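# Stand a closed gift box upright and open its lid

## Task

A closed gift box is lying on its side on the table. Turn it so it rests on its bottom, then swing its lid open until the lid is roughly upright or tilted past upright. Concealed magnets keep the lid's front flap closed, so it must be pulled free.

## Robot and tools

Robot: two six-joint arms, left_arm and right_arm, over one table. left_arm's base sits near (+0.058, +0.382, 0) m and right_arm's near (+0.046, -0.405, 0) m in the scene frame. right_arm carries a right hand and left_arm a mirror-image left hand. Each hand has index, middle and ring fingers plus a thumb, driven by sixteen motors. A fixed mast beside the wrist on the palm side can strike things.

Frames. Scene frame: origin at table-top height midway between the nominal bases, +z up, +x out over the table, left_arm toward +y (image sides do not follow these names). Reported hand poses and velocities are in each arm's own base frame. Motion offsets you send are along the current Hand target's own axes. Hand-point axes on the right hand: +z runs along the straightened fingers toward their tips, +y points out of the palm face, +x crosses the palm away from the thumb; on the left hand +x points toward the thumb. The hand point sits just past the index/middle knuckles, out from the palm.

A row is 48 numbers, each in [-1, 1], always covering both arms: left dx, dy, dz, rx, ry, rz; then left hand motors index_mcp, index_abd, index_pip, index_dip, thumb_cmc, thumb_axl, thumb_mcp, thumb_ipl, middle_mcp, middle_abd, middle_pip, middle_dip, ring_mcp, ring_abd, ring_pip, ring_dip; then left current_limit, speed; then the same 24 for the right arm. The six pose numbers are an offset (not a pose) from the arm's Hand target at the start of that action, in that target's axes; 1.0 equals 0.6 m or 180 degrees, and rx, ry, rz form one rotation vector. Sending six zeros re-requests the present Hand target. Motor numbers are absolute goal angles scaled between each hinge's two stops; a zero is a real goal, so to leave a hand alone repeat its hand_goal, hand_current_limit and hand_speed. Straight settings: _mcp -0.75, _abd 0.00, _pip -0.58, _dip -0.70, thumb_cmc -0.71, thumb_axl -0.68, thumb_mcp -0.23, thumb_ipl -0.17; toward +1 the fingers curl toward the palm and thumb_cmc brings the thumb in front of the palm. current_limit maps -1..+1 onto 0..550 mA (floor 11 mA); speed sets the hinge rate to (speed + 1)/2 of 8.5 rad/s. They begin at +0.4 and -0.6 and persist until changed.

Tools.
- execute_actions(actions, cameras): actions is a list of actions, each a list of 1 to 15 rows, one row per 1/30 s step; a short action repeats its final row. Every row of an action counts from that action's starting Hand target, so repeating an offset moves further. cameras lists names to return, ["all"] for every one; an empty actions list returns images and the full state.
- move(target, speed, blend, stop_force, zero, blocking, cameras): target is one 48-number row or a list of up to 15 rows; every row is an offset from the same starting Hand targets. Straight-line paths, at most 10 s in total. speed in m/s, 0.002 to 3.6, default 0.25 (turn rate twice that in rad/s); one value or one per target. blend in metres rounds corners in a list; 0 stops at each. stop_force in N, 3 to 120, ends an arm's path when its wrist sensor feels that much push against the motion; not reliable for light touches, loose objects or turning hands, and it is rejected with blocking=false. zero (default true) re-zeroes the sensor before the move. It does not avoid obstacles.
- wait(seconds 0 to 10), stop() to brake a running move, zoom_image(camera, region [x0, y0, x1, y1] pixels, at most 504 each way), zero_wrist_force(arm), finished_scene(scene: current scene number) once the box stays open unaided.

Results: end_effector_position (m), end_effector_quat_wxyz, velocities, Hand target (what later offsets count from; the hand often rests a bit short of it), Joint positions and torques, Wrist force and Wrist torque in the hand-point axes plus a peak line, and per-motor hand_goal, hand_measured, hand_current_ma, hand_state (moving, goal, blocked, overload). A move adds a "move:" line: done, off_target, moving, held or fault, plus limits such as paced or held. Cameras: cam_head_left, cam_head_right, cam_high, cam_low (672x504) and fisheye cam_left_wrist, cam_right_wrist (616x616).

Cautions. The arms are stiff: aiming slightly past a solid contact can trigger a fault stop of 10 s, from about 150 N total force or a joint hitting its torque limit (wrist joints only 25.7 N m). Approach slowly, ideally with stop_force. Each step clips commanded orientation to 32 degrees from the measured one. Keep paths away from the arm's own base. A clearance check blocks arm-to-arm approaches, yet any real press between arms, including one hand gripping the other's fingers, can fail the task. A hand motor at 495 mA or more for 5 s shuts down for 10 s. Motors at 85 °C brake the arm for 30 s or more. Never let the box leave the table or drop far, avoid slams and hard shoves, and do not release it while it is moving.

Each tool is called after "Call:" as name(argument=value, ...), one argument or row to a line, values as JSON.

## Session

Call:
execute_actions(
  actions=[],
)

Scene clock: 0.00 s.
left_arm: end_effector_position=(+0.4063, +0.0850, +0.2300) hand_goal=(-0.754, +0.000, -0.576, -0.696, -0.714, -0.678, -0.226, -0.168, -0.754, +0.000, -0.576, -0.696, -0.754, +0.000, -0.576, -0.696) hand_measured=(-0.754, +0.000, -0.576, -0.696, -0.714, -0.678, -0.226, -0.168, -0.754, +0.000, -0.576, -0.696, -0.754, +0.000, -0.576, -0.696) hand_current_ma=(+0, +0, +0, +0, +0, +0, +0, +0, +0, +0, +0, +0, +0, +0, +0, +0) hand_state=(overload, goal, goal, goal, goal, goal, goal, goal, goal, goal, goal, goal, goal, goal, goal, goal) hand_current_limit=0.40 hand_speed=-0.60 end_effector_quat_wxyz=(+0.000, +0.000, +1.000, +0.000) | right_arm: end_effector_position=(+0.4063, -0.0850, +0.2300) hand_goal=(-0.754, +0.000, -0.576, -0.696, -0.714, -0.678, -0.226, -0.168, -0.754, +0.000, -0.576, -0.696, -0.754, +0.000, -0.576, -0.696) hand_measured=(-0.754, +0.000, -0.576, -0.696, -0.714, -0.678, -0.226, -0.168, -0.754, +0.000, -0.576, -0.696, -0.754, +0.000, -0.576, -0.696) hand_current_ma=(+0, +0, +0, +0, +0, +0, +0, +0, +0, +0, +0, +0, +0, +0, +0, +0) hand_state=(goal, goal, goal, goal, goal, goal, goal, goal, goal, goal, goal, goal, goal, goal, goal, goal) hand_current_limit=0.40 hand_speed=-0.60 end_effector_quat_wxyz=(+0.000, +1.000, +0.000, +0.000)
Joint positions: left_arm=[3.458 -1.419 -2.042 -1.252 1.571 -1.255] | right_arm=[-0.316 -1.723 2.042 -1.89 -1.571 1.255]
Joint velocities: within noise
Joint torques (N m): no reading
Motor temperatures (°C): left_arm=[33 40 35 39 38 40] | right_arm=[34 34 34 39 43 39]
Wrist force (N): no reading
Wrist torque (N m): no reading
Wrist force, peak (N): no reading
Hand target: left_arm +0.4063, +0.0850, +0.2300; +0.000, +0.000, +1.000, +0.000 | right_arm +0.4063, -0.0850, +0.2300; +0.000, +1.000, +0.000, +0.000

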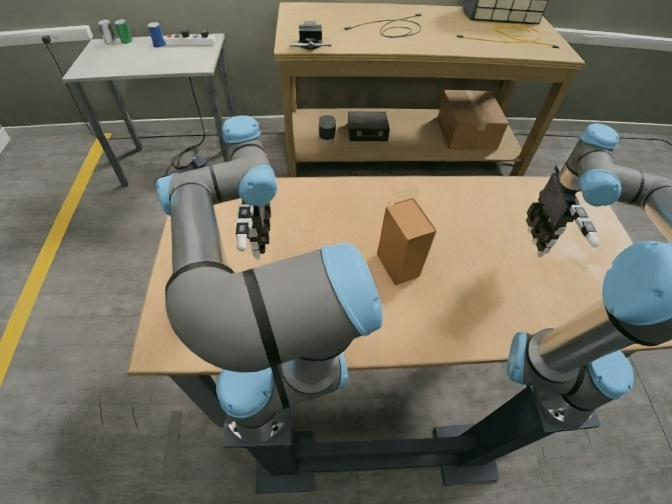

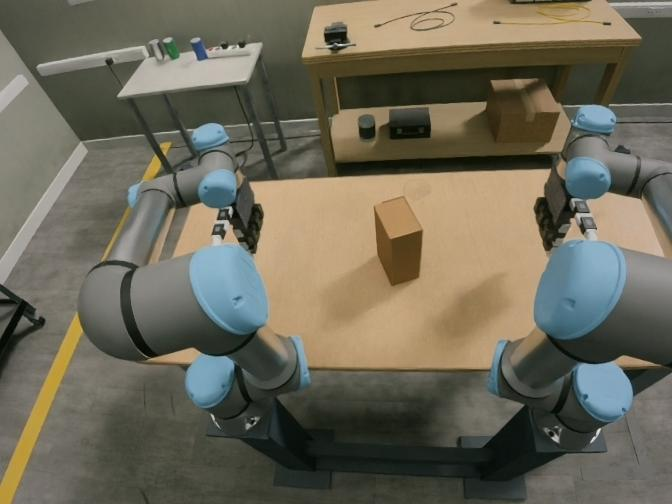

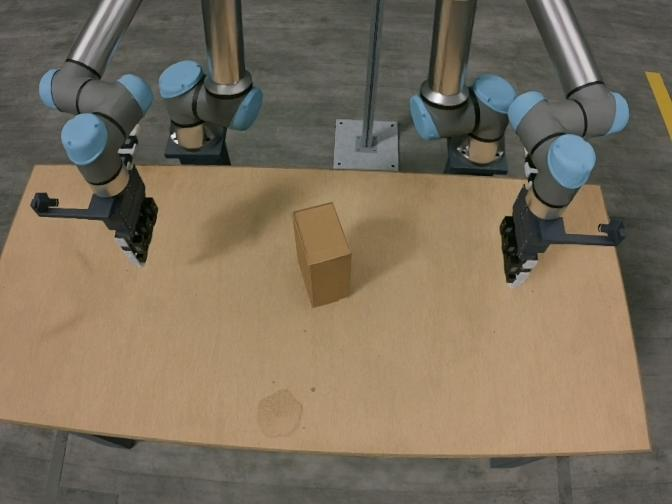

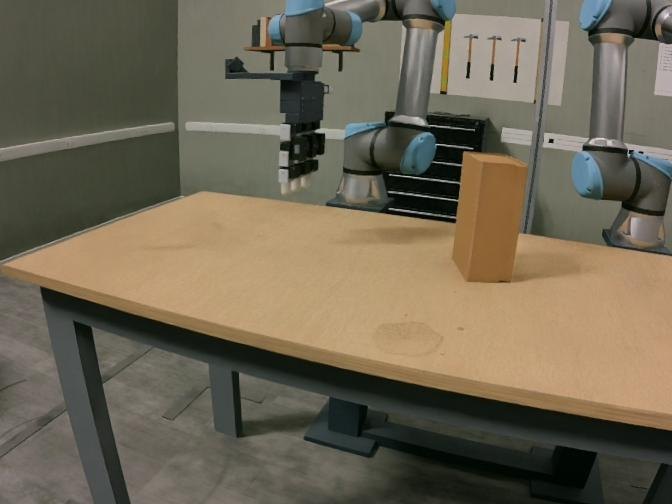

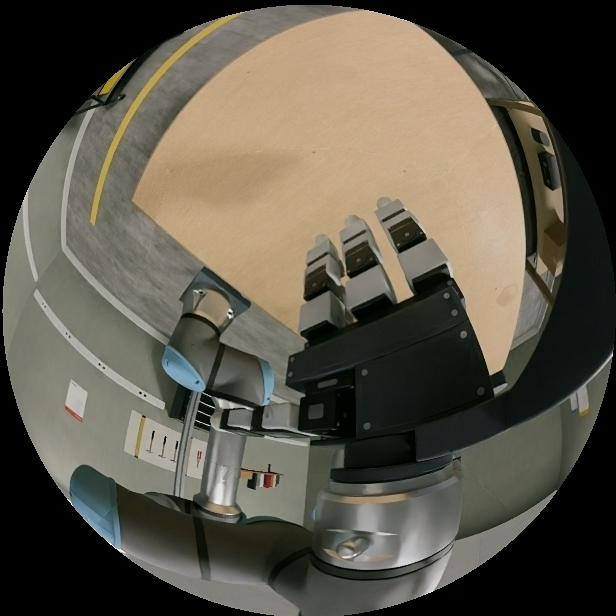

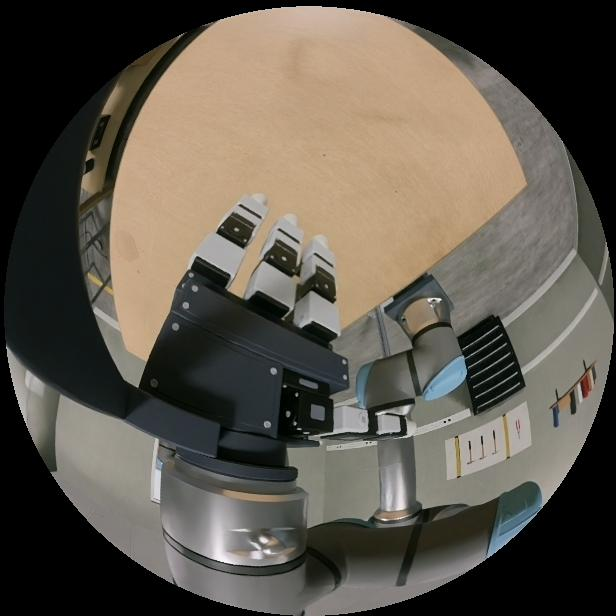

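Call:
zoom_image(
  camera="cam_low",
  region=[420, 130, 570, 300],
)

Call:
zoom_image(
  camera="cam_high",
  region=[260, 180, 390, 320],
)

Call:
zoom_image(
  camera="cam_head_left",
  region=[350, 180, 460, 300],
)

Call:
zoom_image(
  camera="cam_head_right",
  region=[350, 180, 460, 300],
)

Scaled by 2.965 from the camera's 672x504 image, which has a finer 960x720 frame.

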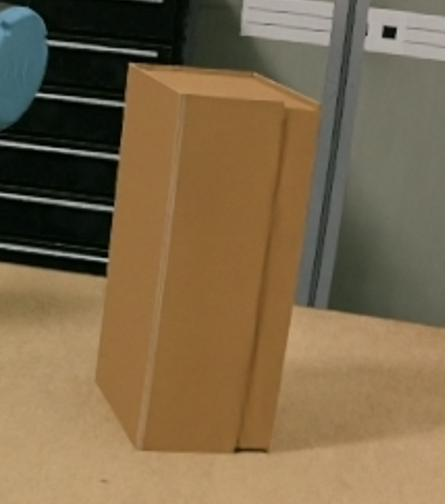

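Scaled by 3.600 from the camera's 672x504 image, which has a finer 960x720 frame.

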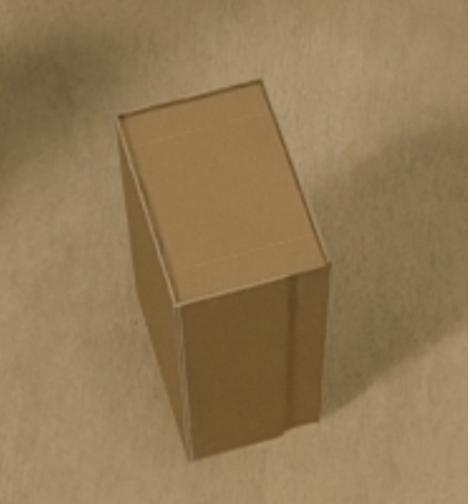

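Scaled by 4.200 from the camera's 672x504 image, which has a finer 960x720 frame.

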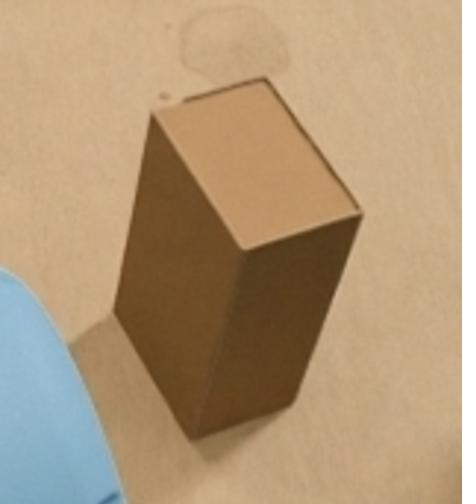

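Scaled by 4.200 from the camera's 672x504 image, which has a finer 960x720 frame.

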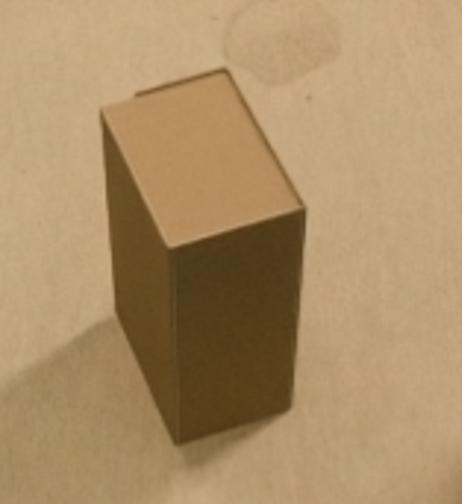

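Call:
move(
  target=[
    [0,-0.25,0.03,0,0,0.45,-0.754,0,0.5,0.3,-0.714,-0.678,-0.226,-0.168,-0.754,0,-0.576,-0.696,-0.754,0,0.5,0.3,0.4,-0.4,0.1,-0.27,0.03,0,0,-0.5,-0.754,0,0.5,0.3,-0.714,-0.678,-0.226,-0.168,-0.754,0,-0.576,-0.696,-0.754,0,0.5,0.3,0.4,-0.4],
    [-0.002,-0.493,0.05,0,0,0.893,-0.754,0,0.5,0.3,-0.714,-0.678,-0.226,-0.168,-0.754,0,-0.576,-0.696,-0.754,0,0.5,0.3,0.4,-0.4,0.2127,-0.55,0.05,0,0,0.886,-0.754,0,0.5,0.3,-0.714,-0.678,-0.226,-0.168,-0.754,0,-0.576,-0.696,-0.754,0,0.5,0.3,0.4,-0.4],
  ],
  speed=0.6,
  blend=0.03,
  cameras=["cam_high","cam_low"],
)

Scene clock: 64.93 s.
left_arm: end_effector_position=(+0.4075, -0.2108, +0.2000) hand_goal=(-0.754, +0.000, +0.500, +0.300, -0.714, -0.678, -0.226, -0.168, -0.754, +0.000, -0.576, -0.696, -0.754, +0.000, +0.500, +0.300) hand_measured=(-0.754, +0.000, +0.494, +0.296, -0.714, -0.678, -0.224, -0.168, -0.754, +0.000, -0.576, -0.696, -0.754, +0.000, +0.494, +0.296) hand_current_ma=(+0, +0, -9, -4, +0, +1, +2, +0, +1, +0, +0, +0, +1, +0, -8, -4) hand_state=(overload, goal, goal, goal, goal, goal, goal, goal, goal, goal, goal, goal, goal, goal, goal, goal) hand_current_limit=0.40 hand_speed=-0.40 end_effector_quat_wxyz=(+0.000, +0.986, +0.167, +0.000) | right_arm: end_effector_position=(+0.5339, +0.2450, +0.2000) hand_goal=(-0.754, +0.000, +0.500, +0.300, -0.714, -0.678, -0.226, -0.168, -0.754, +0.000, -0.576, -0.696, -0.754, +0.000, +0.500, +0.300) hand_measured=(-0.754, +0.000, +0.492, +0.298, -0.714, -0.678, -0.224, -0.168, -0.754, +0.000, -0.576, -0.696, -0.754, +0.000, +0.494, +0.298) hand_current_ma=(+0, +0, -2, +0, +0, +0, +0, +0, +0, +0, +0, +0, +0, +0, -1, +0) hand_state=(goal, goal, goal, goal, goal, goal, goal, goal, goal, goal, goal, goal, goal, goal, goal, goal) hand_current_limit=0.40 hand_speed=-0.40 end_effector_quat_wxyz=(+0.000, -0.178, +0.984, +0.000)
Joint positions: left_arm=[3.128 -1.323 -2.197 -1.192 1.571 1.221] | right_arm=[0.044 -1.366 1.756 -1.961 -1.571 -1.885]
Joint torques (N m): left_arm=[-15.42 5.31 29.7 4.13 -2.11 1.43] | right_arm=[8.52 -23.44 -29.41 -1.31 2.65 -1.73]
Wrist force (N): left_arm=[0.0 0.3 -0.1] | right_arm=[-0.3 0.1 0.4]
Wrist torque (N m): left_arm=[0.12 0.03 -0.15] | right_arm=[-0.07 0.02 -0.01]
Wrist force, peak (N): left_arm=[0.1 0.6 0.1] | right_arm=[-0.8 0.5 0.4]
Hand target: left_arm +0.4075, -0.2108, +0.2000; +0.000, +0.986, +0.167, +0.000 | right_arm +0.5339, +0.2450, +0.2000; +0.000, -0.178, +0.984, +0.000
Off the commanded pose: left_arm 0.000 m, 0 deg | right_arm 0.000 m, 0 deg.
move: done
Images, in order (width x height): cam_high 672x504, cam_low 672x504.

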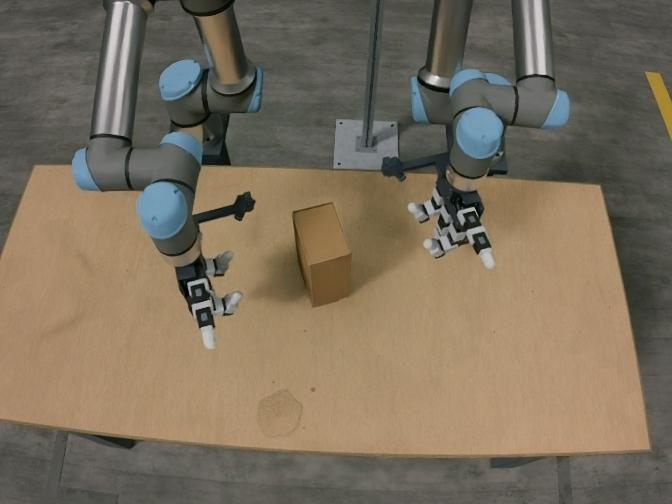

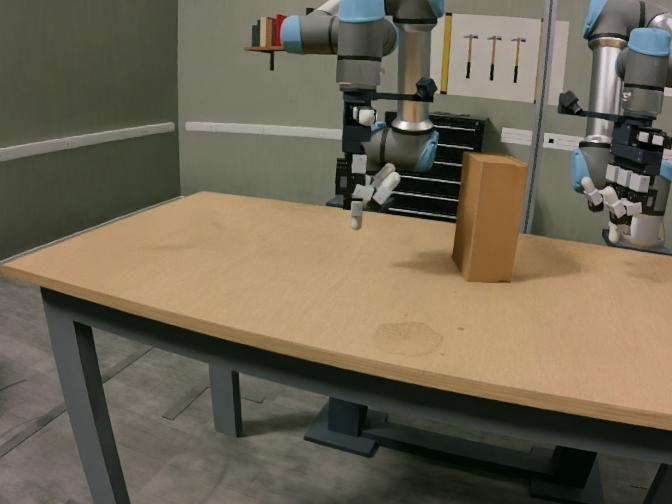

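Call:
move(
  target=[0,0.168,0.063,0,0,0,-0.754,0,0.5,0.3,-0.714,-0.678,-0.226,-0.168,-0.754,0,-0.576,-0.696,-0.754,0,0.5,0.3,0.4,-0.4,0,0.166,0.063,0,0,0,-0.754,0,0.5,0.3,-0.714,-0.678,-0.226,-0.168,-0.754,0,-0.576,-0.696,-0.754,0,0.5,0.3,0.4,-0.4],
  speed=0.15,
  cameras=["cam_high","cam_low","cam_left_wrist","cam_right_wrist"],
)

Call:
zoom_image(
  camera="cam_high",
  region=[240, 150, 440, 340],
)

Call:
zoom_image(
  camera="cam_low",
  region=[400, 100, 600, 300],
)

Scene clock: 71.10 s.
left_arm: end_effector_position=(+0.4407, -0.3059, +0.1622) hand_goal=(-0.754, +0.000, +0.500, +0.300, -0.714, -0.678, -0.226, -0.168, -0.754, +0.000, -0.576, -0.696, -0.754, +0.000, +0.500, +0.300) hand_measured=(-0.754, +0.000, +0.494, +0.296, -0.714, -0.678, -0.224, -0.168, -0.754, +0.000, -0.576, -0.696, -0.754, +0.000, +0.494, +0.296) hand_current_ma=(+0, +0, -9, -4, +0, +1, +2, +0, +1, +0, +0, +0, +1, +0, -8, -4) hand_state=(overload, goal, goal, goal, goal, goal, goal, goal, goal, goal, goal, goal, goal, goal, goal, goal) hand_current_limit=0.40 hand_speed=-0.40 end_effector_quat_wxyz=(+0.000, +0.986, +0.167, +0.000) | right_arm: end_effector_position=(+0.4990, +0.3382, +0.1622) hand_goal=(-0.754, +0.000, +0.500, +0.300, -0.714, -0.678, -0.226, -0.168, -0.754, +0.000, -0.576, -0.696, -0.754, +0.000, +0.500, +0.300) hand_measured=(-0.754, +0.000, +0.492, +0.298, -0.714, -0.678, -0.224, -0.168, -0.754, +0.000, -0.576, -0.696, -0.754, +0.000, +0.494, +0.298) hand_current_ma=(+0, +0, -2, +0, +0, +0, +0, +0, +0, +0, +0, +0, +0, +0, -1, +0) hand_state=(goal, goal, goal, goal, goal, goal, goal, goal, goal, goal, goal, goal, goal, goal, goal, goal) hand_current_limit=0.40 hand_speed=-0.40 end_effector_quat_wxyz=(+0.000, -0.178, +0.984, +0.000)
Joint positions: left_arm=[2.901 -1.561 -2.103 -1.049 1.571 0.994] | right_arm=[0.221 -1.325 1.81 -2.056 -1.571 -1.708]
Joint torques (N m): left_arm=[-14.99 14 28.39 4.33 2.49 -1.11] | right_arm=[8.27 -24.23 -25.8 -4.19 -2.37 1.97]
Wrist force (N): left_arm=[0.1 -0.3 -0.2] | right_arm=[-0.2 0.6 0.1]
Wrist torque (N m): left_arm=[0.05 0.00 0.10] | right_arm=[0.01 -0.04 -0.06]
Wrist force, peak (N): left_arm=[0.0 -0.8 -0.1] | right_arm=[0.3 1.5 0.5]
Hand target: left_arm +0.4407, -0.3059, +0.1622; +0.000, +0.986, +0.167, +0.000 | right_arm +0.4990, +0.3383, +0.1622; +0.000, -0.178, +0.984, +0.000
Off the commanded pose: left_arm 0.000 m, 0 deg | right_arm 0.000 m, 0 deg.
move: done
camera_calibration:
cam_left_wrist: T_world_to_cam=[[-0.934326, 0.347919, -0.0773815, 0.508907], [0.179757, 0.647451, 0.740604, -0.0570216], [0.307771, 0.678056, -0.667471, 0.307363], [0, 0, 0, 1]] pos_world=[0.391138, -0.348549, 0.286767]
cam_right_wrist: T_world_to_cam=[[0.485875, 0.872951, -0.0433766, -0.490201], [0.605145, -0.300178, 0.737355, -0.372407], [0.630654, -0.384511, -0.674111, 0.0475508], [0, 0, 0, 1]] pos_world=[0.433548, 0.334417, 0.285387]
Images, in order (width x height): cam_high 672x504, cam_low 672x504, cam_left_wrist 616x616, cam_right_wrist 616x616.

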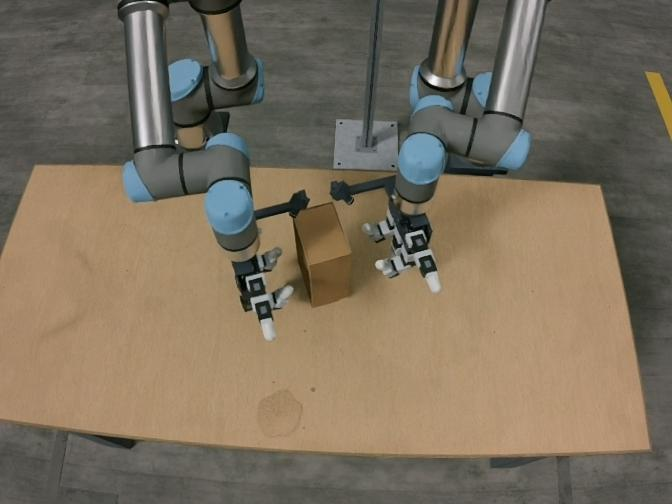

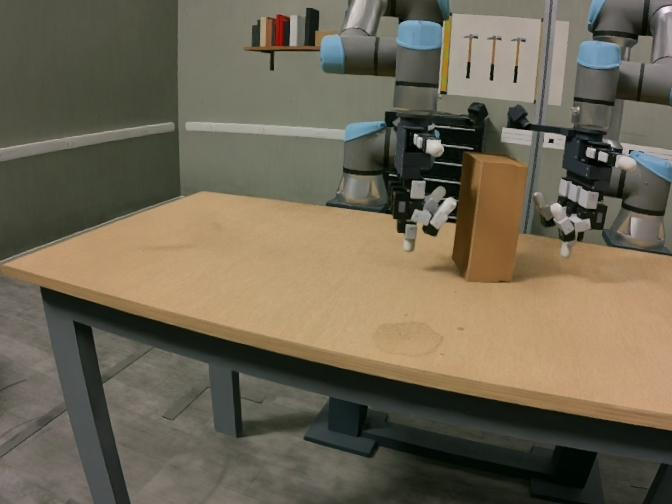

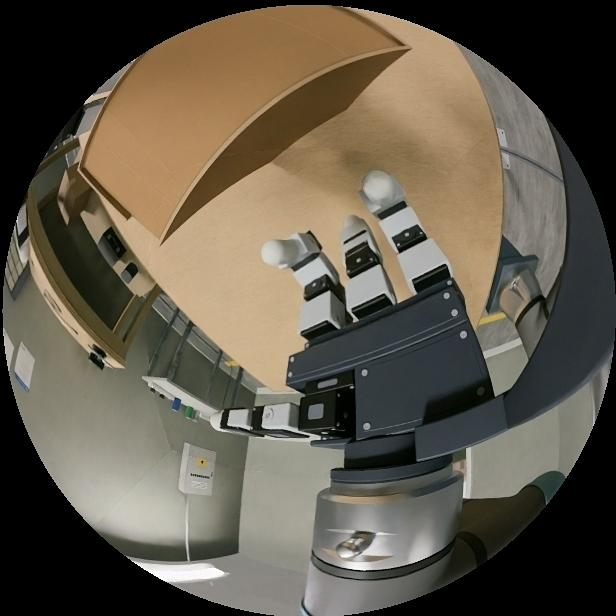

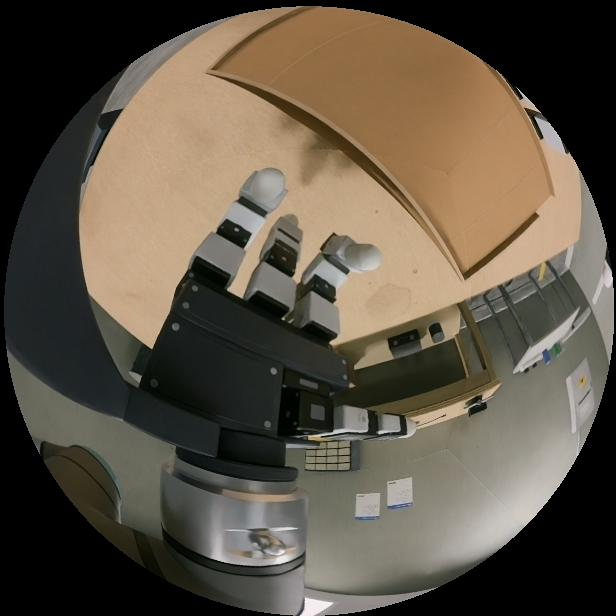

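Scaled by 2.520 from the camera's 672x504 image, which has a finer 960x720 frame.

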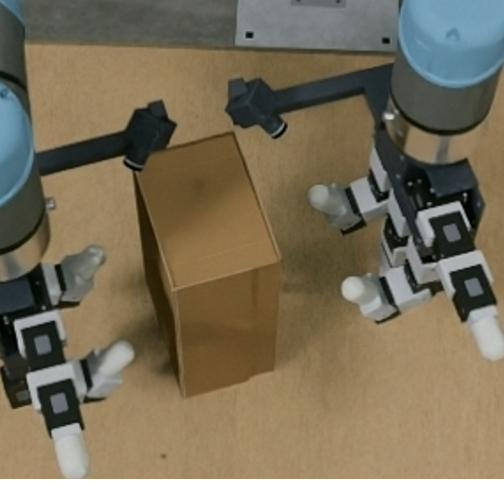

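Scaled by 2.520 from the camera's 672x504 image, which has a finer 960x720 frame.

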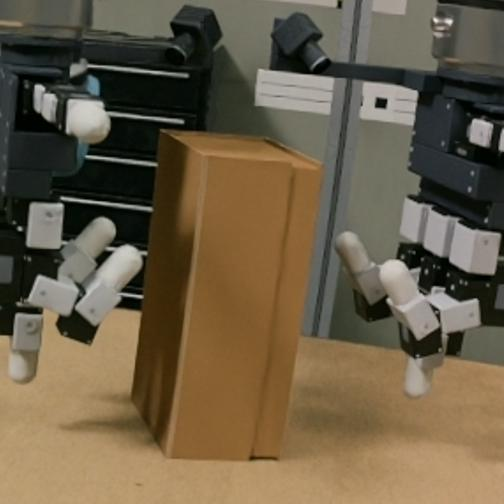

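Call:
move(
  target=[
    [0.05,0.013,0,0,0,0,-0.754,0,0.5,0.3,-0.714,-0.678,-0.226,-0.168,-0.754,0,-0.576,-0.696,-0.754,0,0.5,0.3,0.4,-0.6,-0.05,-0.013,0,0,0,0,-0.754,0,0.5,0.3,-0.714,-0.678,-0.226,-0.168,-0.754,0,-0.576,-0.696,-0.754,0,0.5,0.3,0.4,-0.6],
    [0.05,0.013,0,0,0,0,-0.754,0,0.5,0.3,-0.714,-0.678,-0.226,-0.168,-0.15,0,-0.576,-0.696,-0.754,0,0.5,0.3,0.4,-0.6,-0.05,-0.013,0,0,0,0,-0.754,0,0.5,0.3,-0.714,-0.678,-0.226,-0.168,-0.15,0,-0.576,-0.696,-0.754,0,0.5,0.3,0.4,-0.6],
  ],
  speed=0.12,
  cameras=["cam_high","cam_low"],
)

Call:
zoom_image(
  camera="cam_high",
  region=[260, 190, 400, 330],
)

Call:
zoom_image(
  camera="cam_low",
  region=[400, 140, 580, 320],
)

Scene clock: 85.53 s.
left_arm: end_effector_position=(+0.4716, -0.3034, +0.1622) hand_goal=(-0.754, +0.000, +0.500, +0.300, -0.714, -0.678, -0.226, -0.168, -0.150, +0.000, -0.576, -0.696, -0.754, +0.000, +0.500, +0.300) hand_measured=(-0.754, +0.000, +0.494, +0.296, -0.714, -0.678, -0.224, -0.168, -0.162, +0.000, -0.576, -0.696, -0.754, +0.000, +0.494, +0.296) hand_current_ma=(+0, +0, -9, -4, +0, +1, +2, +0, -21, +0, +0, +0, +1, +0, -8, -4) hand_state=(overload, goal, goal, goal, goal, goal, goal, goal, goal, goal, goal, goal, goal, goal, goal, goal) hand_current_limit=0.40 hand_speed=-0.60 end_effector_quat_wxyz=(+0.000, +0.986, +0.167, +0.000) | right_arm: end_effector_position=(+0.5298, +0.3415, +0.1622) hand_goal=(-0.754, +0.000, +0.500, +0.300, -0.714, -0.678, -0.226, -0.168, -0.150, +0.000, -0.576, -0.696, -0.754, +0.000, +0.500, +0.300) hand_measured=(-0.754, +0.000, +0.492, +0.298, -0.714, -0.678, -0.224, -0.168, -0.164, +0.000, -0.576, -0.696, -0.754, +0.000, +0.494, +0.298) hand_current_ma=(+0, +0, -2, +0, +0, +0, +0, +0, -5, +0, +0, +0, +0, +0, -1, +0) hand_state=(goal, goal, goal, goal, goal, goal, goal, goal, goal, goal, goal, goal, goal, goal, goal, goal) hand_current_limit=0.40 hand_speed=-0.60 end_effector_quat_wxyz=(+0.000, -0.178, +0.984, +0.000)
Joint positions: left_arm=[2.922 -1.623 -2.039 -1.05 1.571 1.015] | right_arm=[0.215 -1.261 1.725 -2.035 -1.571 -1.714]
Joint torques (N m): left_arm=[13.91 17.95 28.09 1.35 1.24 1.41] | right_arm=[-8.91 -27.12 -30.31 -1.02 0.41 -1.64]
Wrist force (N): left_arm=[0.2 0.0 0.0] | right_arm=[-0.1 0.4 0.1]
Wrist torque (N m): left_arm=[0.12 0.01 -0.08] | right_arm=[0.03 -0.07 0.07]
Wrist force, peak (N): left_arm=[-0.4 -0.5 -0.2] | right_arm=[0.0 1.0 0.3]
Hand target: left_arm +0.4716, -0.3034, +0.1622; +0.000, +0.986, +0.167, +0.000 | right_arm +0.5298, +0.3415, +0.1622; +0.000, -0.178, +0.984, +0.000
Off the commanded pose: left_arm 0.000 m, 0 deg | right_arm 0.000 m, 0 deg.
move: done
Images, in order (width x height): cam_high 672x504, cam_low 672x504.

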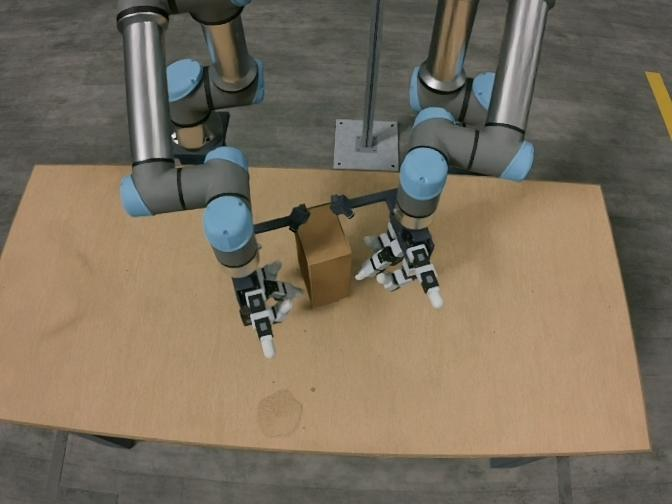

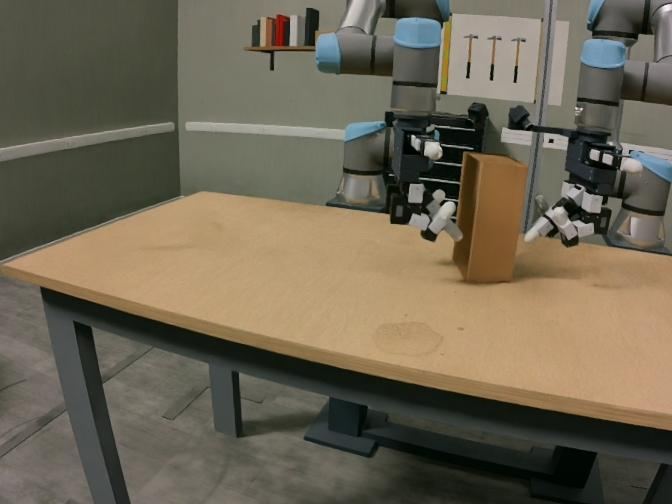

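Scaled by 3.600 from the camera's 672x504 image, which has a finer 960x720 frame.

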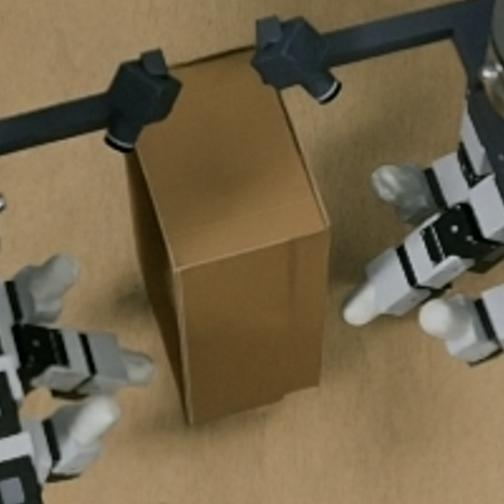

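Scaled by 2.800 from the camera's 672x504 image, which has a finer 960x720 frame.

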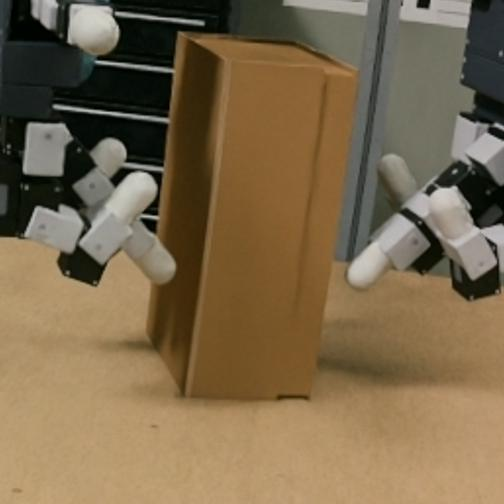

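Call:
move(
  target=[
    [-0.038,0,-0.01,0,0,0,-0.754,0,0.5,0.3,-0.714,-0.678,-0.226,-0.168,-0.150,0,-0.576,-0.696,-0.754,0,0.5,0.3,0.75,-0.85,0.038,0,-0.01,0,0,0,-0.754,0,0.5,0.3,-0.714,-0.678,-0.226,-0.168,-0.150,0,-0.576,-0.696,-0.754,0,0.5,0.3,0.55,-0.85],
    [-0.038,0,-0.01,0,0,0,-0.754,0,0.5,0.3,-0.714,-0.678,-0.226,-0.168,0.0,0,-0.576,-0.696,-0.754,0,0.5,0.3,0.75,-0.85,0.038,0,-0.01,0,0,0,-0.754,0,0.5,0.3,-0.714,-0.678,-0.226,-0.168,0.14,0,-0.576,-0.696,-0.754,0,0.5,0.3,0.55,-0.85],
  ],
  speed=0.1,
  cameras=["cam_high","cam_low"],
)

Call:
zoom_image(
  camera="cam_high",
  region=[260, 190, 400, 330],
)

Call:
zoom_image(
  camera="cam_low",
  region=[400, 140, 580, 320],
)

Scene clock: 95.23 s.
left_arm: end_effector_position=(+0.4501, -0.3109, +0.1682) hand_goal=(-0.754, +0.000, +0.500, +0.300, -0.714, -0.678, -0.226, -0.168, +0.000, +0.000, -0.576, -0.696, -0.754, +0.000, +0.500, +0.300) hand_measured=(-0.754, +0.000, +0.494, +0.296, -0.714, -0.678, -0.224, -0.168, -0.026, +0.000, -0.580, -0.696, -0.754, +0.000, +0.494, +0.296) hand_current_ma=(+0, +0, -9, -4, +0, +1, +2, +0, -58, +0, -4, +0, +1, +0, -8, -4) hand_state=(overload, goal, goal, goal, goal, goal, goal, goal, blocked, goal, goal, goal, goal, goal, goal, goal) hand_current_limit=0.75 hand_speed=-0.85 end_effector_quat_wxyz=(+0.000, +0.986, +0.167, +0.000) | right_arm: end_effector_position=(+0.5085, +0.3335, +0.1682) hand_goal=(-0.754, +0.000, +0.500, +0.300, -0.714, -0.678, -0.226, -0.168, +0.140, +0.000, -0.576, -0.696, -0.754, +0.000, +0.500, +0.300) hand_measured=(-0.754, +0.000, +0.492, +0.298, -0.714, -0.678, -0.224, -0.168, +0.010, +0.000, -0.612, -0.712, -0.754, +0.000, +0.494, +0.298) hand_current_ma=(+0, +0, -1, +0, +0, +0, +0, +0, -319, +0, -28, -6, +0, +0, -1, +0) hand_state=(goal, goal, goal, goal, goal, goal, goal, goal, blocked, goal, blocked, goal, goal, goal, goal, goal) hand_current_limit=0.55 hand_speed=-0.85 end_effector_quat_wxyz=(+0.000, -0.178, +0.984, +0.000)
Joint positions: left_arm=[2.895 -1.579 -2.067 -1.066 1.571 0.988] | right_arm=[0.209 -1.317 1.783 -2.036 -1.571 -1.72]
Joint torques (N m): left_arm=[-15.84 29.55 12.43 1.68 1.41 -1.08] | right_arm=[-6.55 -45.43 -14.23 -4.29 -1.48 -1.64]
Wrist force (N): left_arm=[0.3 -3.1 -1.3] | right_arm=[0.1 -2.1 1.5]
Wrist torque (N m): left_arm=[0.20 -0.02 0.18] | right_arm=[0.16 -0.07 -0.01]
Wrist force, peak (N): left_arm=[0.5 -3.2 -1.3] | right_arm=[-0.1 -2.1 1.8]
Hand target: left_arm +0.4501, -0.3109, +0.1682; +0.000, +0.986, +0.167, +0.000 | right_arm +0.5085, +0.3335, +0.1682; +0.000, -0.178, +0.984, +0.000
Off the commanded pose: left_arm 0.000 m, 0 deg | right_arm 0.000 m, 0 deg.
move: done
Images, in order (width x height): cam_high 672x504, cam_low 672x504.

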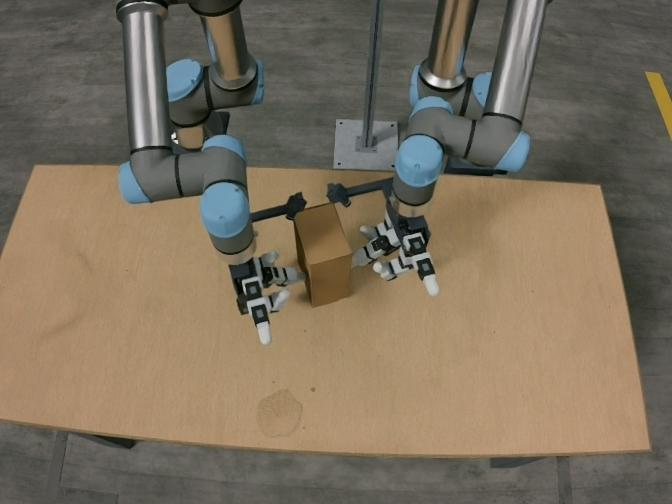

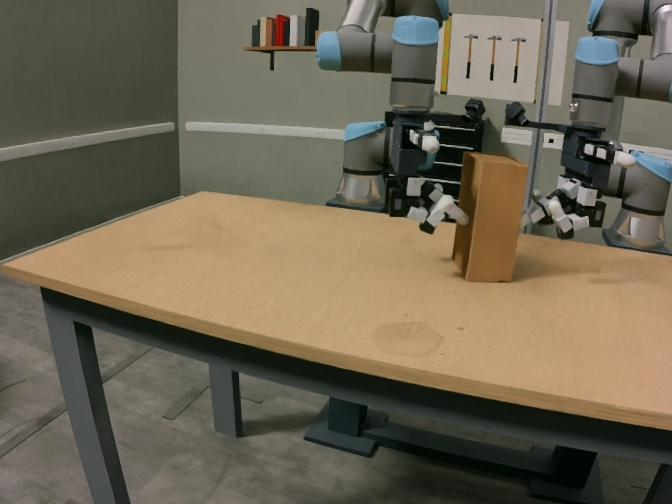

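Scaled by 3.600 from the camera's 672x504 image, which has a finer 960x720 frame.

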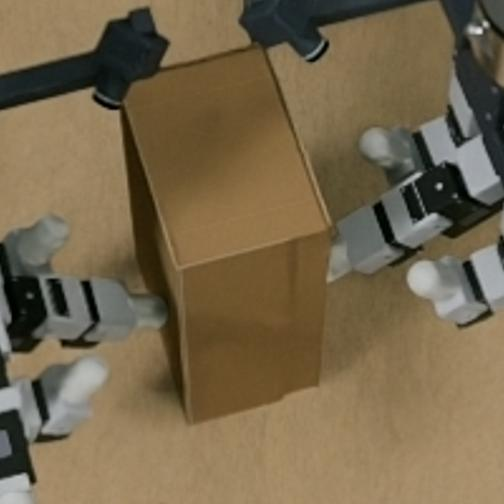

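Scaled by 2.800 from the camera's 672x504 image, which has a finer 960x720 frame.

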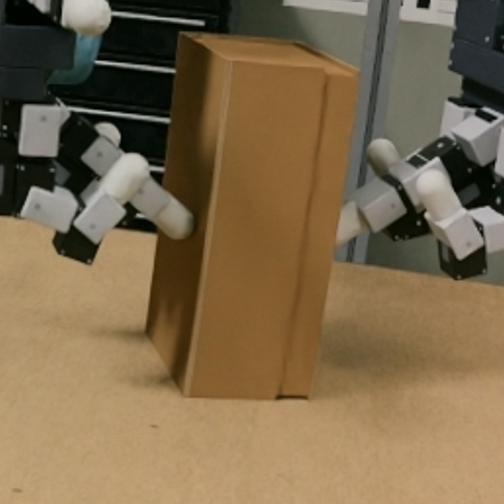

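Call:
move(
  target=[0,0,-0.13,0,0,0,-0.754,0,0.5,0.3,-0.714,-0.678,-0.226,-0.168,0,0,-0.576,-0.696,-0.754,0,0.5,0.3,0.75,-0.85,0,0,-0.13,0,0,0,-0.754,0,0.5,0.3,-0.714,-0.678,-0.226,-0.168,0.14,0,-0.576,-0.696,-0.754,0,0.5,0.3,0.55,-0.85],
  speed=0.06,
  cameras=["cam_high","cam_low"],
)

Call:
zoom_image(
  camera="cam_low",
  region=[400, 110, 600, 310],
)

Scene clock: 100.40 s.
left_arm: end_effector_position=(+0.4501, -0.3110, +0.2461) hand_goal=(-0.754, +0.000, +0.500, +0.300, -0.714, -0.678, -0.226, -0.168, +0.000, +0.000, -0.576, -0.696, -0.754, +0.000, +0.500, +0.300) hand_measured=(-0.754, +0.000, +0.494, +0.296, -0.714, -0.678, -0.224, -0.168, -0.044, +0.000, -0.600, -0.710, -0.754, +0.000, +0.494, +0.296) hand_current_ma=(+0, +0, -9, -4, +0, +1, +3, +0, -114, +0, -47, -24, +1, +0, -8, -4) hand_state=(overload, goal, goal, goal, goal, goal, goal, goal, blocked, goal, blocked, goal, goal, goal, goal, goal) hand_current_limit=0.75 hand_speed=-0.85 end_effector_quat_wxyz=(+0.000, +0.986, +0.167, +0.000) | right_arm: end_effector_position=(+0.5085, +0.3335, +0.2461) hand_goal=(-0.754, +0.000, +0.500, +0.300, -0.714, -0.678, -0.226, -0.168, +0.140, +0.000, -0.576, -0.696, -0.754, +0.000, +0.500, +0.300) hand_measured=(-0.754, +0.000, +0.492, +0.298, -0.714, -0.678, -0.224, -0.168, +0.052, +0.000, -0.612, -0.712, -0.754, +0.000, +0.494, +0.298) hand_current_ma=(+0, +0, -1, +0, +0, +0, +0, +0, -159, +0, -28, -6, +0, +0, -1, +0) hand_state=(goal, goal, goal, goal, goal, goal, goal, goal, blocked, goal, blocked, goal, goal, goal, goal, goal) hand_current_limit=0.55 hand_speed=-0.85 end_effector_quat_wxyz=(+0.000, -0.178, +0.984, +0.000)
Joint positions: left_arm=[2.895 -1.502 -1.926 -1.284 1.571 0.988] | right_arm=[0.209 -1.384 1.653 -1.84 -1.571 -1.72]
Joint torques (N m): left_arm=[-7.34 29.19 31.17 1.75 -0.2 0.84] | right_arm=[7.39 -43.03 -31.15 -1.56 0.37 0.82]
Wrist force (N): left_arm=[-0.1 -2.0 0.8] | right_arm=[0.1 -1.6 0.7]
Wrist torque (N m): left_arm=[0.21 0.03 0.11] | right_arm=[0.14 -0.06 -0.04]
Wrist force, peak (N): left_arm=[0.6 -3.3 -1.3] | right_arm=[0.0 -2.5 1.5]
Hand target: left_arm +0.4501, -0.3109, +0.2462; +0.000, +0.986, +0.167, +0.000 | right_arm +0.5085, +0.3335, +0.2462; +0.000, -0.178, +0.984, +0.000
Off the commanded pose: left_arm 0.000 m, 0 deg | right_arm 0.000 m, 0 deg.
move: done
Images, in order (width x height): cam_high 672x504, cam_low 672x504.

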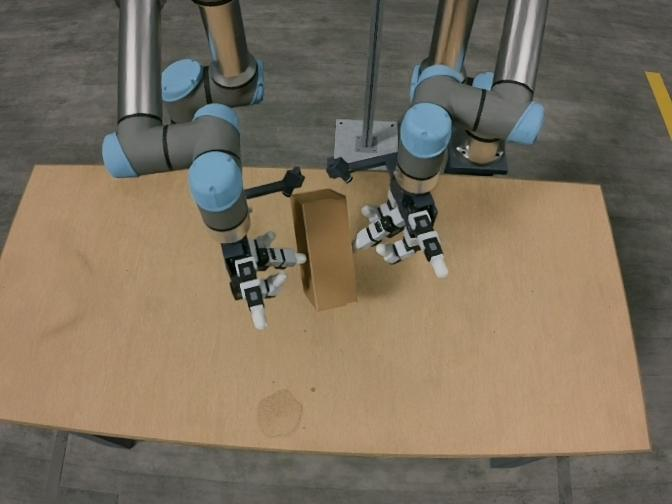

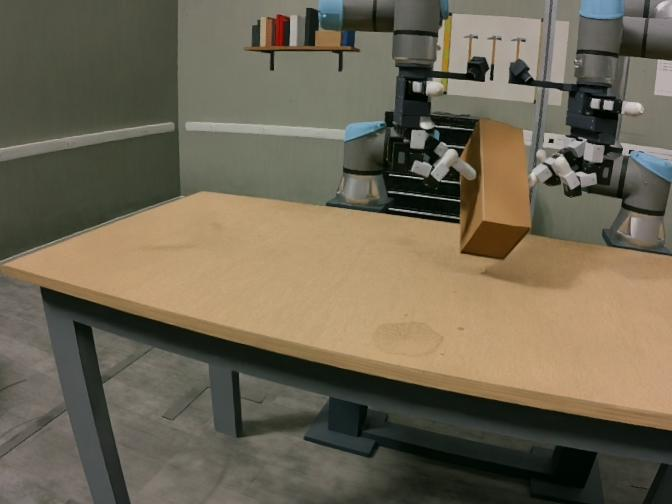

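Scaled by 2.520 from the camera's 672x504 image, which has a finer 960x720 frame.

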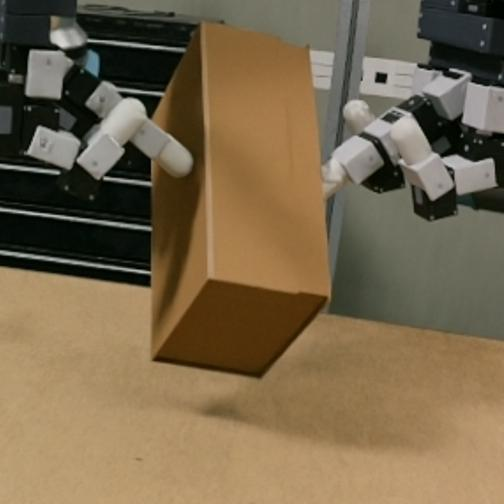

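Call:
move(
  target=[-0.055,0,-0.006,0,0.167,0,-0.754,0,0.5,0.3,-0.714,-0.678,-0.226,-0.168,0,0,-0.576,-0.696,-0.754,0,0.5,0.3,0.75,-0.85,0.055,0,-0.006,0,-0.167,0,-0.754,0,0.5,0.3,-0.714,-0.678,-0.226,-0.168,0.14,0,-0.576,-0.696,-0.754,0,0.5,0.3,0.55,-0.85],
  speed=0.15,
  cameras=["cam_high","cam_low"],
)

Call:
zoom_image(
  camera="cam_low",
  region=[400, 110, 600, 310],
)

Scene clock: 113.43 s.
left_arm: end_effector_position=(+0.4190, -0.3218, +0.2498) hand_goal=(-0.754, +0.000, +0.500, +0.300, -0.714, -0.678, -0.226, -0.168, +0.000, +0.000, -0.576, -0.696, -0.754, +0.000, +0.500, +0.300) hand_measured=(-0.754, +0.000, +0.494, +0.296, -0.714, -0.678, -0.224, -0.168, -0.044, +0.008, -0.600, -0.710, -0.754, +0.000, +0.494, +0.296) hand_current_ma=(+0, +0, -8, -4, +0, +1, +3, +0, -114, +8, -48, -25, +1, +0, -7, -4) hand_state=(overload, goal, goal, goal, goal, goal, goal, goal, blocked, goal, blocked, goal, goal, goal, goal, goal) hand_current_limit=0.75 hand_speed=-0.85 end_effector_quat_wxyz=(-0.043, +0.952, +0.162, +0.256) | right_arm: end_effector_position=(+0.4776, +0.3219, +0.2498) hand_goal=(-0.754, +0.000, +0.500, +0.300, -0.714, -0.678, -0.226, -0.168, +0.140, +0.000, -0.576, -0.696, -0.754, +0.000, +0.500, +0.300) hand_measured=(-0.754, +0.000, +0.494, +0.298, -0.714, -0.678, -0.224, -0.168, +0.054, +0.008, -0.612, -0.712, -0.754, +0.000, +0.494, +0.298) hand_current_ma=(+0, +0, -1, +0, +0, +0, +0, +0, -151, +1, -28, -6, +0, +0, -1, +0) hand_state=(goal, goal, goal, goal, goal, goal, goal, goal, blocked, goal, blocked, goal, goal, goal, goal, goal) hand_current_limit=0.55 hand_speed=-0.85 end_effector_quat_wxyz=(+0.255, -0.172, +0.950, +0.046)
Joint positions: left_arm=[2.666 -1.393 -2.227 -0.714 1.943 0.831] | right_arm=[0.157 -1.612 2.145 -2.619 -1.47 -1.746]
Joint torques (N m): left_arm=[-15.85 8.3 13.78 5.18 2.45 -1.39] | right_arm=[-7.01 -31.16 -14.29 -5.04 3.36 2.07]
Wrist force (N): left_arm=[1.4 -2.1 0.8] | right_arm=[0.4 -2.1 0.5]
Wrist torque (N m): left_arm=[0.28 0.06 0.31] | right_arm=[0.17 -0.12 -0.16]
Wrist force, peak (N): left_arm=[1.5 -2.4 1.0] | right_arm=[0.4 -2.3 0.8]
Hand target: left_arm +0.4190, -0.3218, +0.2498; -0.043, +0.952, +0.162, +0.256 | right_arm +0.4776, +0.3219, +0.2498; +0.255, -0.172, +0.950, +0.046
Off the commanded pose: left_arm 0.000 m, 0 deg | right_arm 0.000 m, 0 deg.
move: done
Images, in order (width x height): cam_high 672x504, cam_low 672x504.

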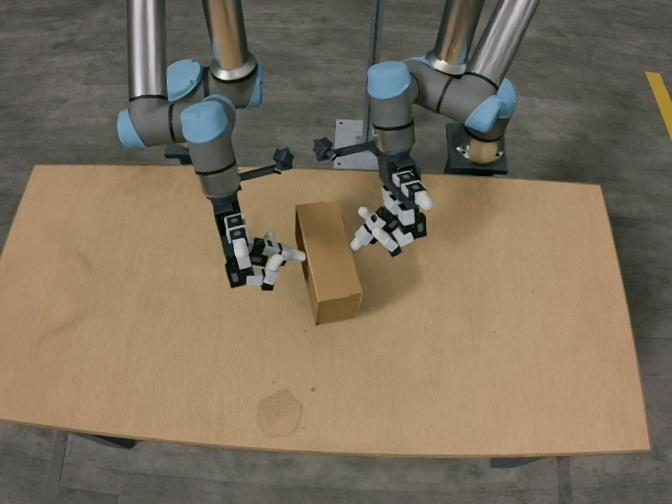

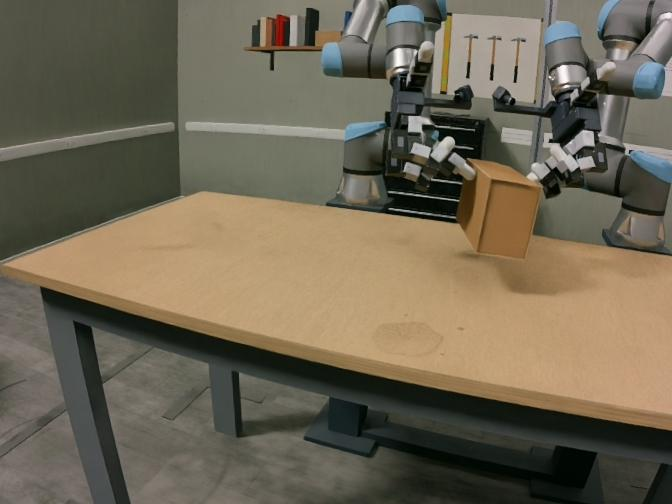

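Scaled by 2.520 from the camera's 672x504 image, which has a finer 960x720 frame.

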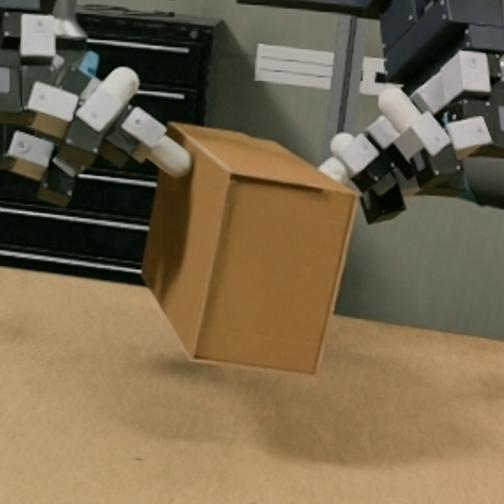

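Call:
move(
  target=[-0.0583,0,0.101,0,0,0,-0.754,0,0.5,0.3,-0.714,-0.678,-0.226,-0.168,0,0,-0.576,-0.696,-0.754,0,0.5,0.3,0.75,-0.85,0.0583,0,0.101,0,0,0,-0.754,0,0.5,0.3,-0.714,-0.678,-0.226,-0.168,0.14,0,-0.576,-0.696,-0.754,0,0.5,0.3,0.55,-0.85],
  speed=0.05,
  cameras=["cam_high","cam_low"],
)

Call:
zoom_image(
  camera="cam_low",
  region=[400, 140, 600, 340],
)

Scene clock: 120.17 s.
left_arm: end_effector_position=(+0.4190, -0.3218, +0.1799) hand_goal=(-0.754, +0.000, +0.500, +0.300, -0.714, -0.678, -0.226, -0.168, +0.000, +0.000, -0.576, -0.696, -0.754, +0.000, +0.500, +0.300) hand_measured=(-0.754, +0.000, +0.494, +0.296, -0.714, -0.678, -0.224, -0.168, -0.044, +0.008, -0.600, -0.710, -0.754, +0.000, +0.494, +0.296) hand_current_ma=(+0, +0, -8, -4, +0, +1, +3, +0, -116, +9, -49, -25, +1, +0, -7, -4) hand_state=(overload, goal, goal, goal, goal, goal, goal, goal, blocked, goal, blocked, goal, goal, goal, goal, goal) hand_current_limit=0.75 hand_speed=-0.85 end_effector_quat_wxyz=(-0.043, +0.952, +0.162, +0.256) | right_arm: end_effector_position=(+0.4777, +0.3219, +0.1799) hand_goal=(-0.754, +0.000, +0.500, +0.300, -0.714, -0.678, -0.226, -0.168, +0.140, +0.000, -0.576, -0.696, -0.754, +0.000, +0.500, +0.300) hand_measured=(-0.754, +0.000, +0.494, +0.298, -0.714, -0.678, -0.224, -0.168, +0.054, +0.008, -0.612, -0.712, -0.754, +0.000, +0.494, +0.298) hand_current_ma=(+0, +0, -1, +0, +0, +0, +0, +0, -151, +1, -28, -6, +0, +0, -1, +0) hand_state=(goal, goal, goal, goal, goal, goal, goal, goal, blocked, goal, blocked, goal, goal, goal, goal, goal) hand_current_limit=0.55 hand_speed=-0.85 end_effector_quat_wxyz=(+0.255, -0.172, +0.950, +0.046)
Joint positions: left_arm=[2.666 -1.515 -2.34 -0.479 1.943 0.831] | right_arm=[0.156 -1.491 2.243 -2.839 -1.47 -1.746]
Joint torques (N m): left_arm=[10.72 10.9 12.55 5.53 -0.91 1.2] | right_arm=[2 -15.12 -10.58 -4.93 0.15 1.91]
Wrist force (N): left_arm=[1.7 -2.0 1.2] | right_arm=[0.4 -1.8 0.3]
Wrist torque (N m): left_arm=[0.26 0.02 0.29] | right_arm=[0.21 -0.08 -0.18]
Wrist force, peak (N): left_arm=[1.7 -2.4 1.3] | right_arm=[0.2 -2.6 0.7]
Hand target: left_arm +0.4190, -0.3218, +0.1798; -0.043, +0.952, +0.162, +0.256 | right_arm +0.4776, +0.3219, +0.1798; +0.255, -0.172, +0.950, +0.046
Off the commanded pose: left_arm 0.000 m, 0 deg | right_arm 0.000 m, 0 deg.
move: done
Images, in order (width x height): cam_high 672x504, cam_low 672x504.

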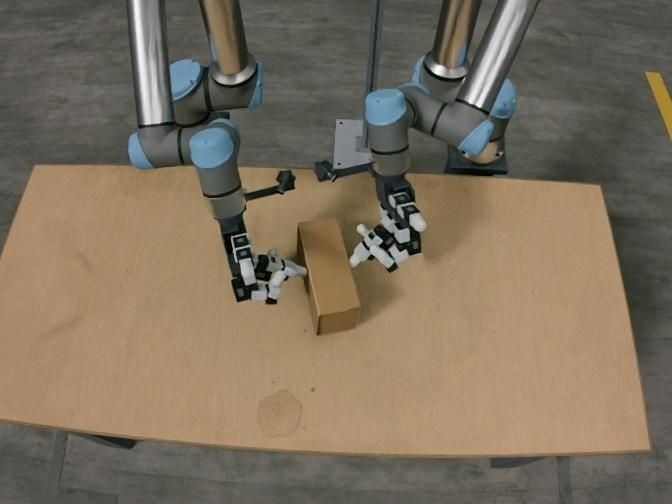

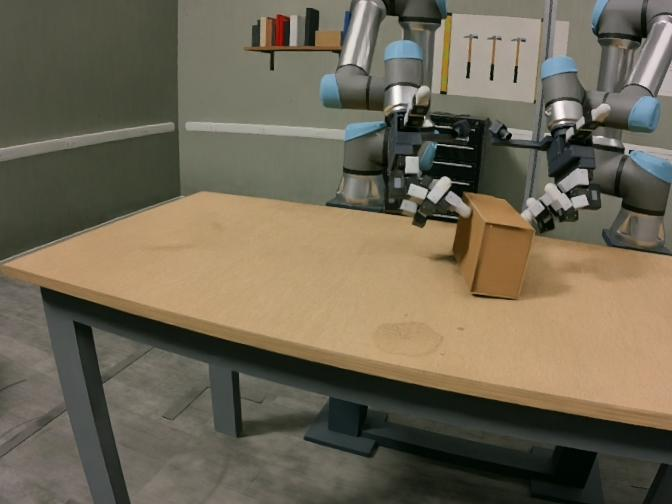

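Scaled by 2.520 from the camera's 672x504 image, which has a finer 960x720 frame.

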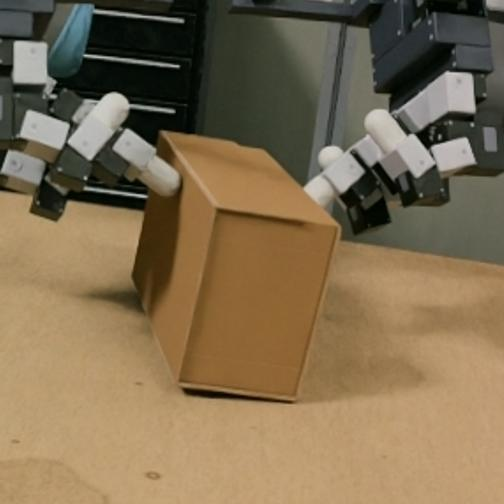

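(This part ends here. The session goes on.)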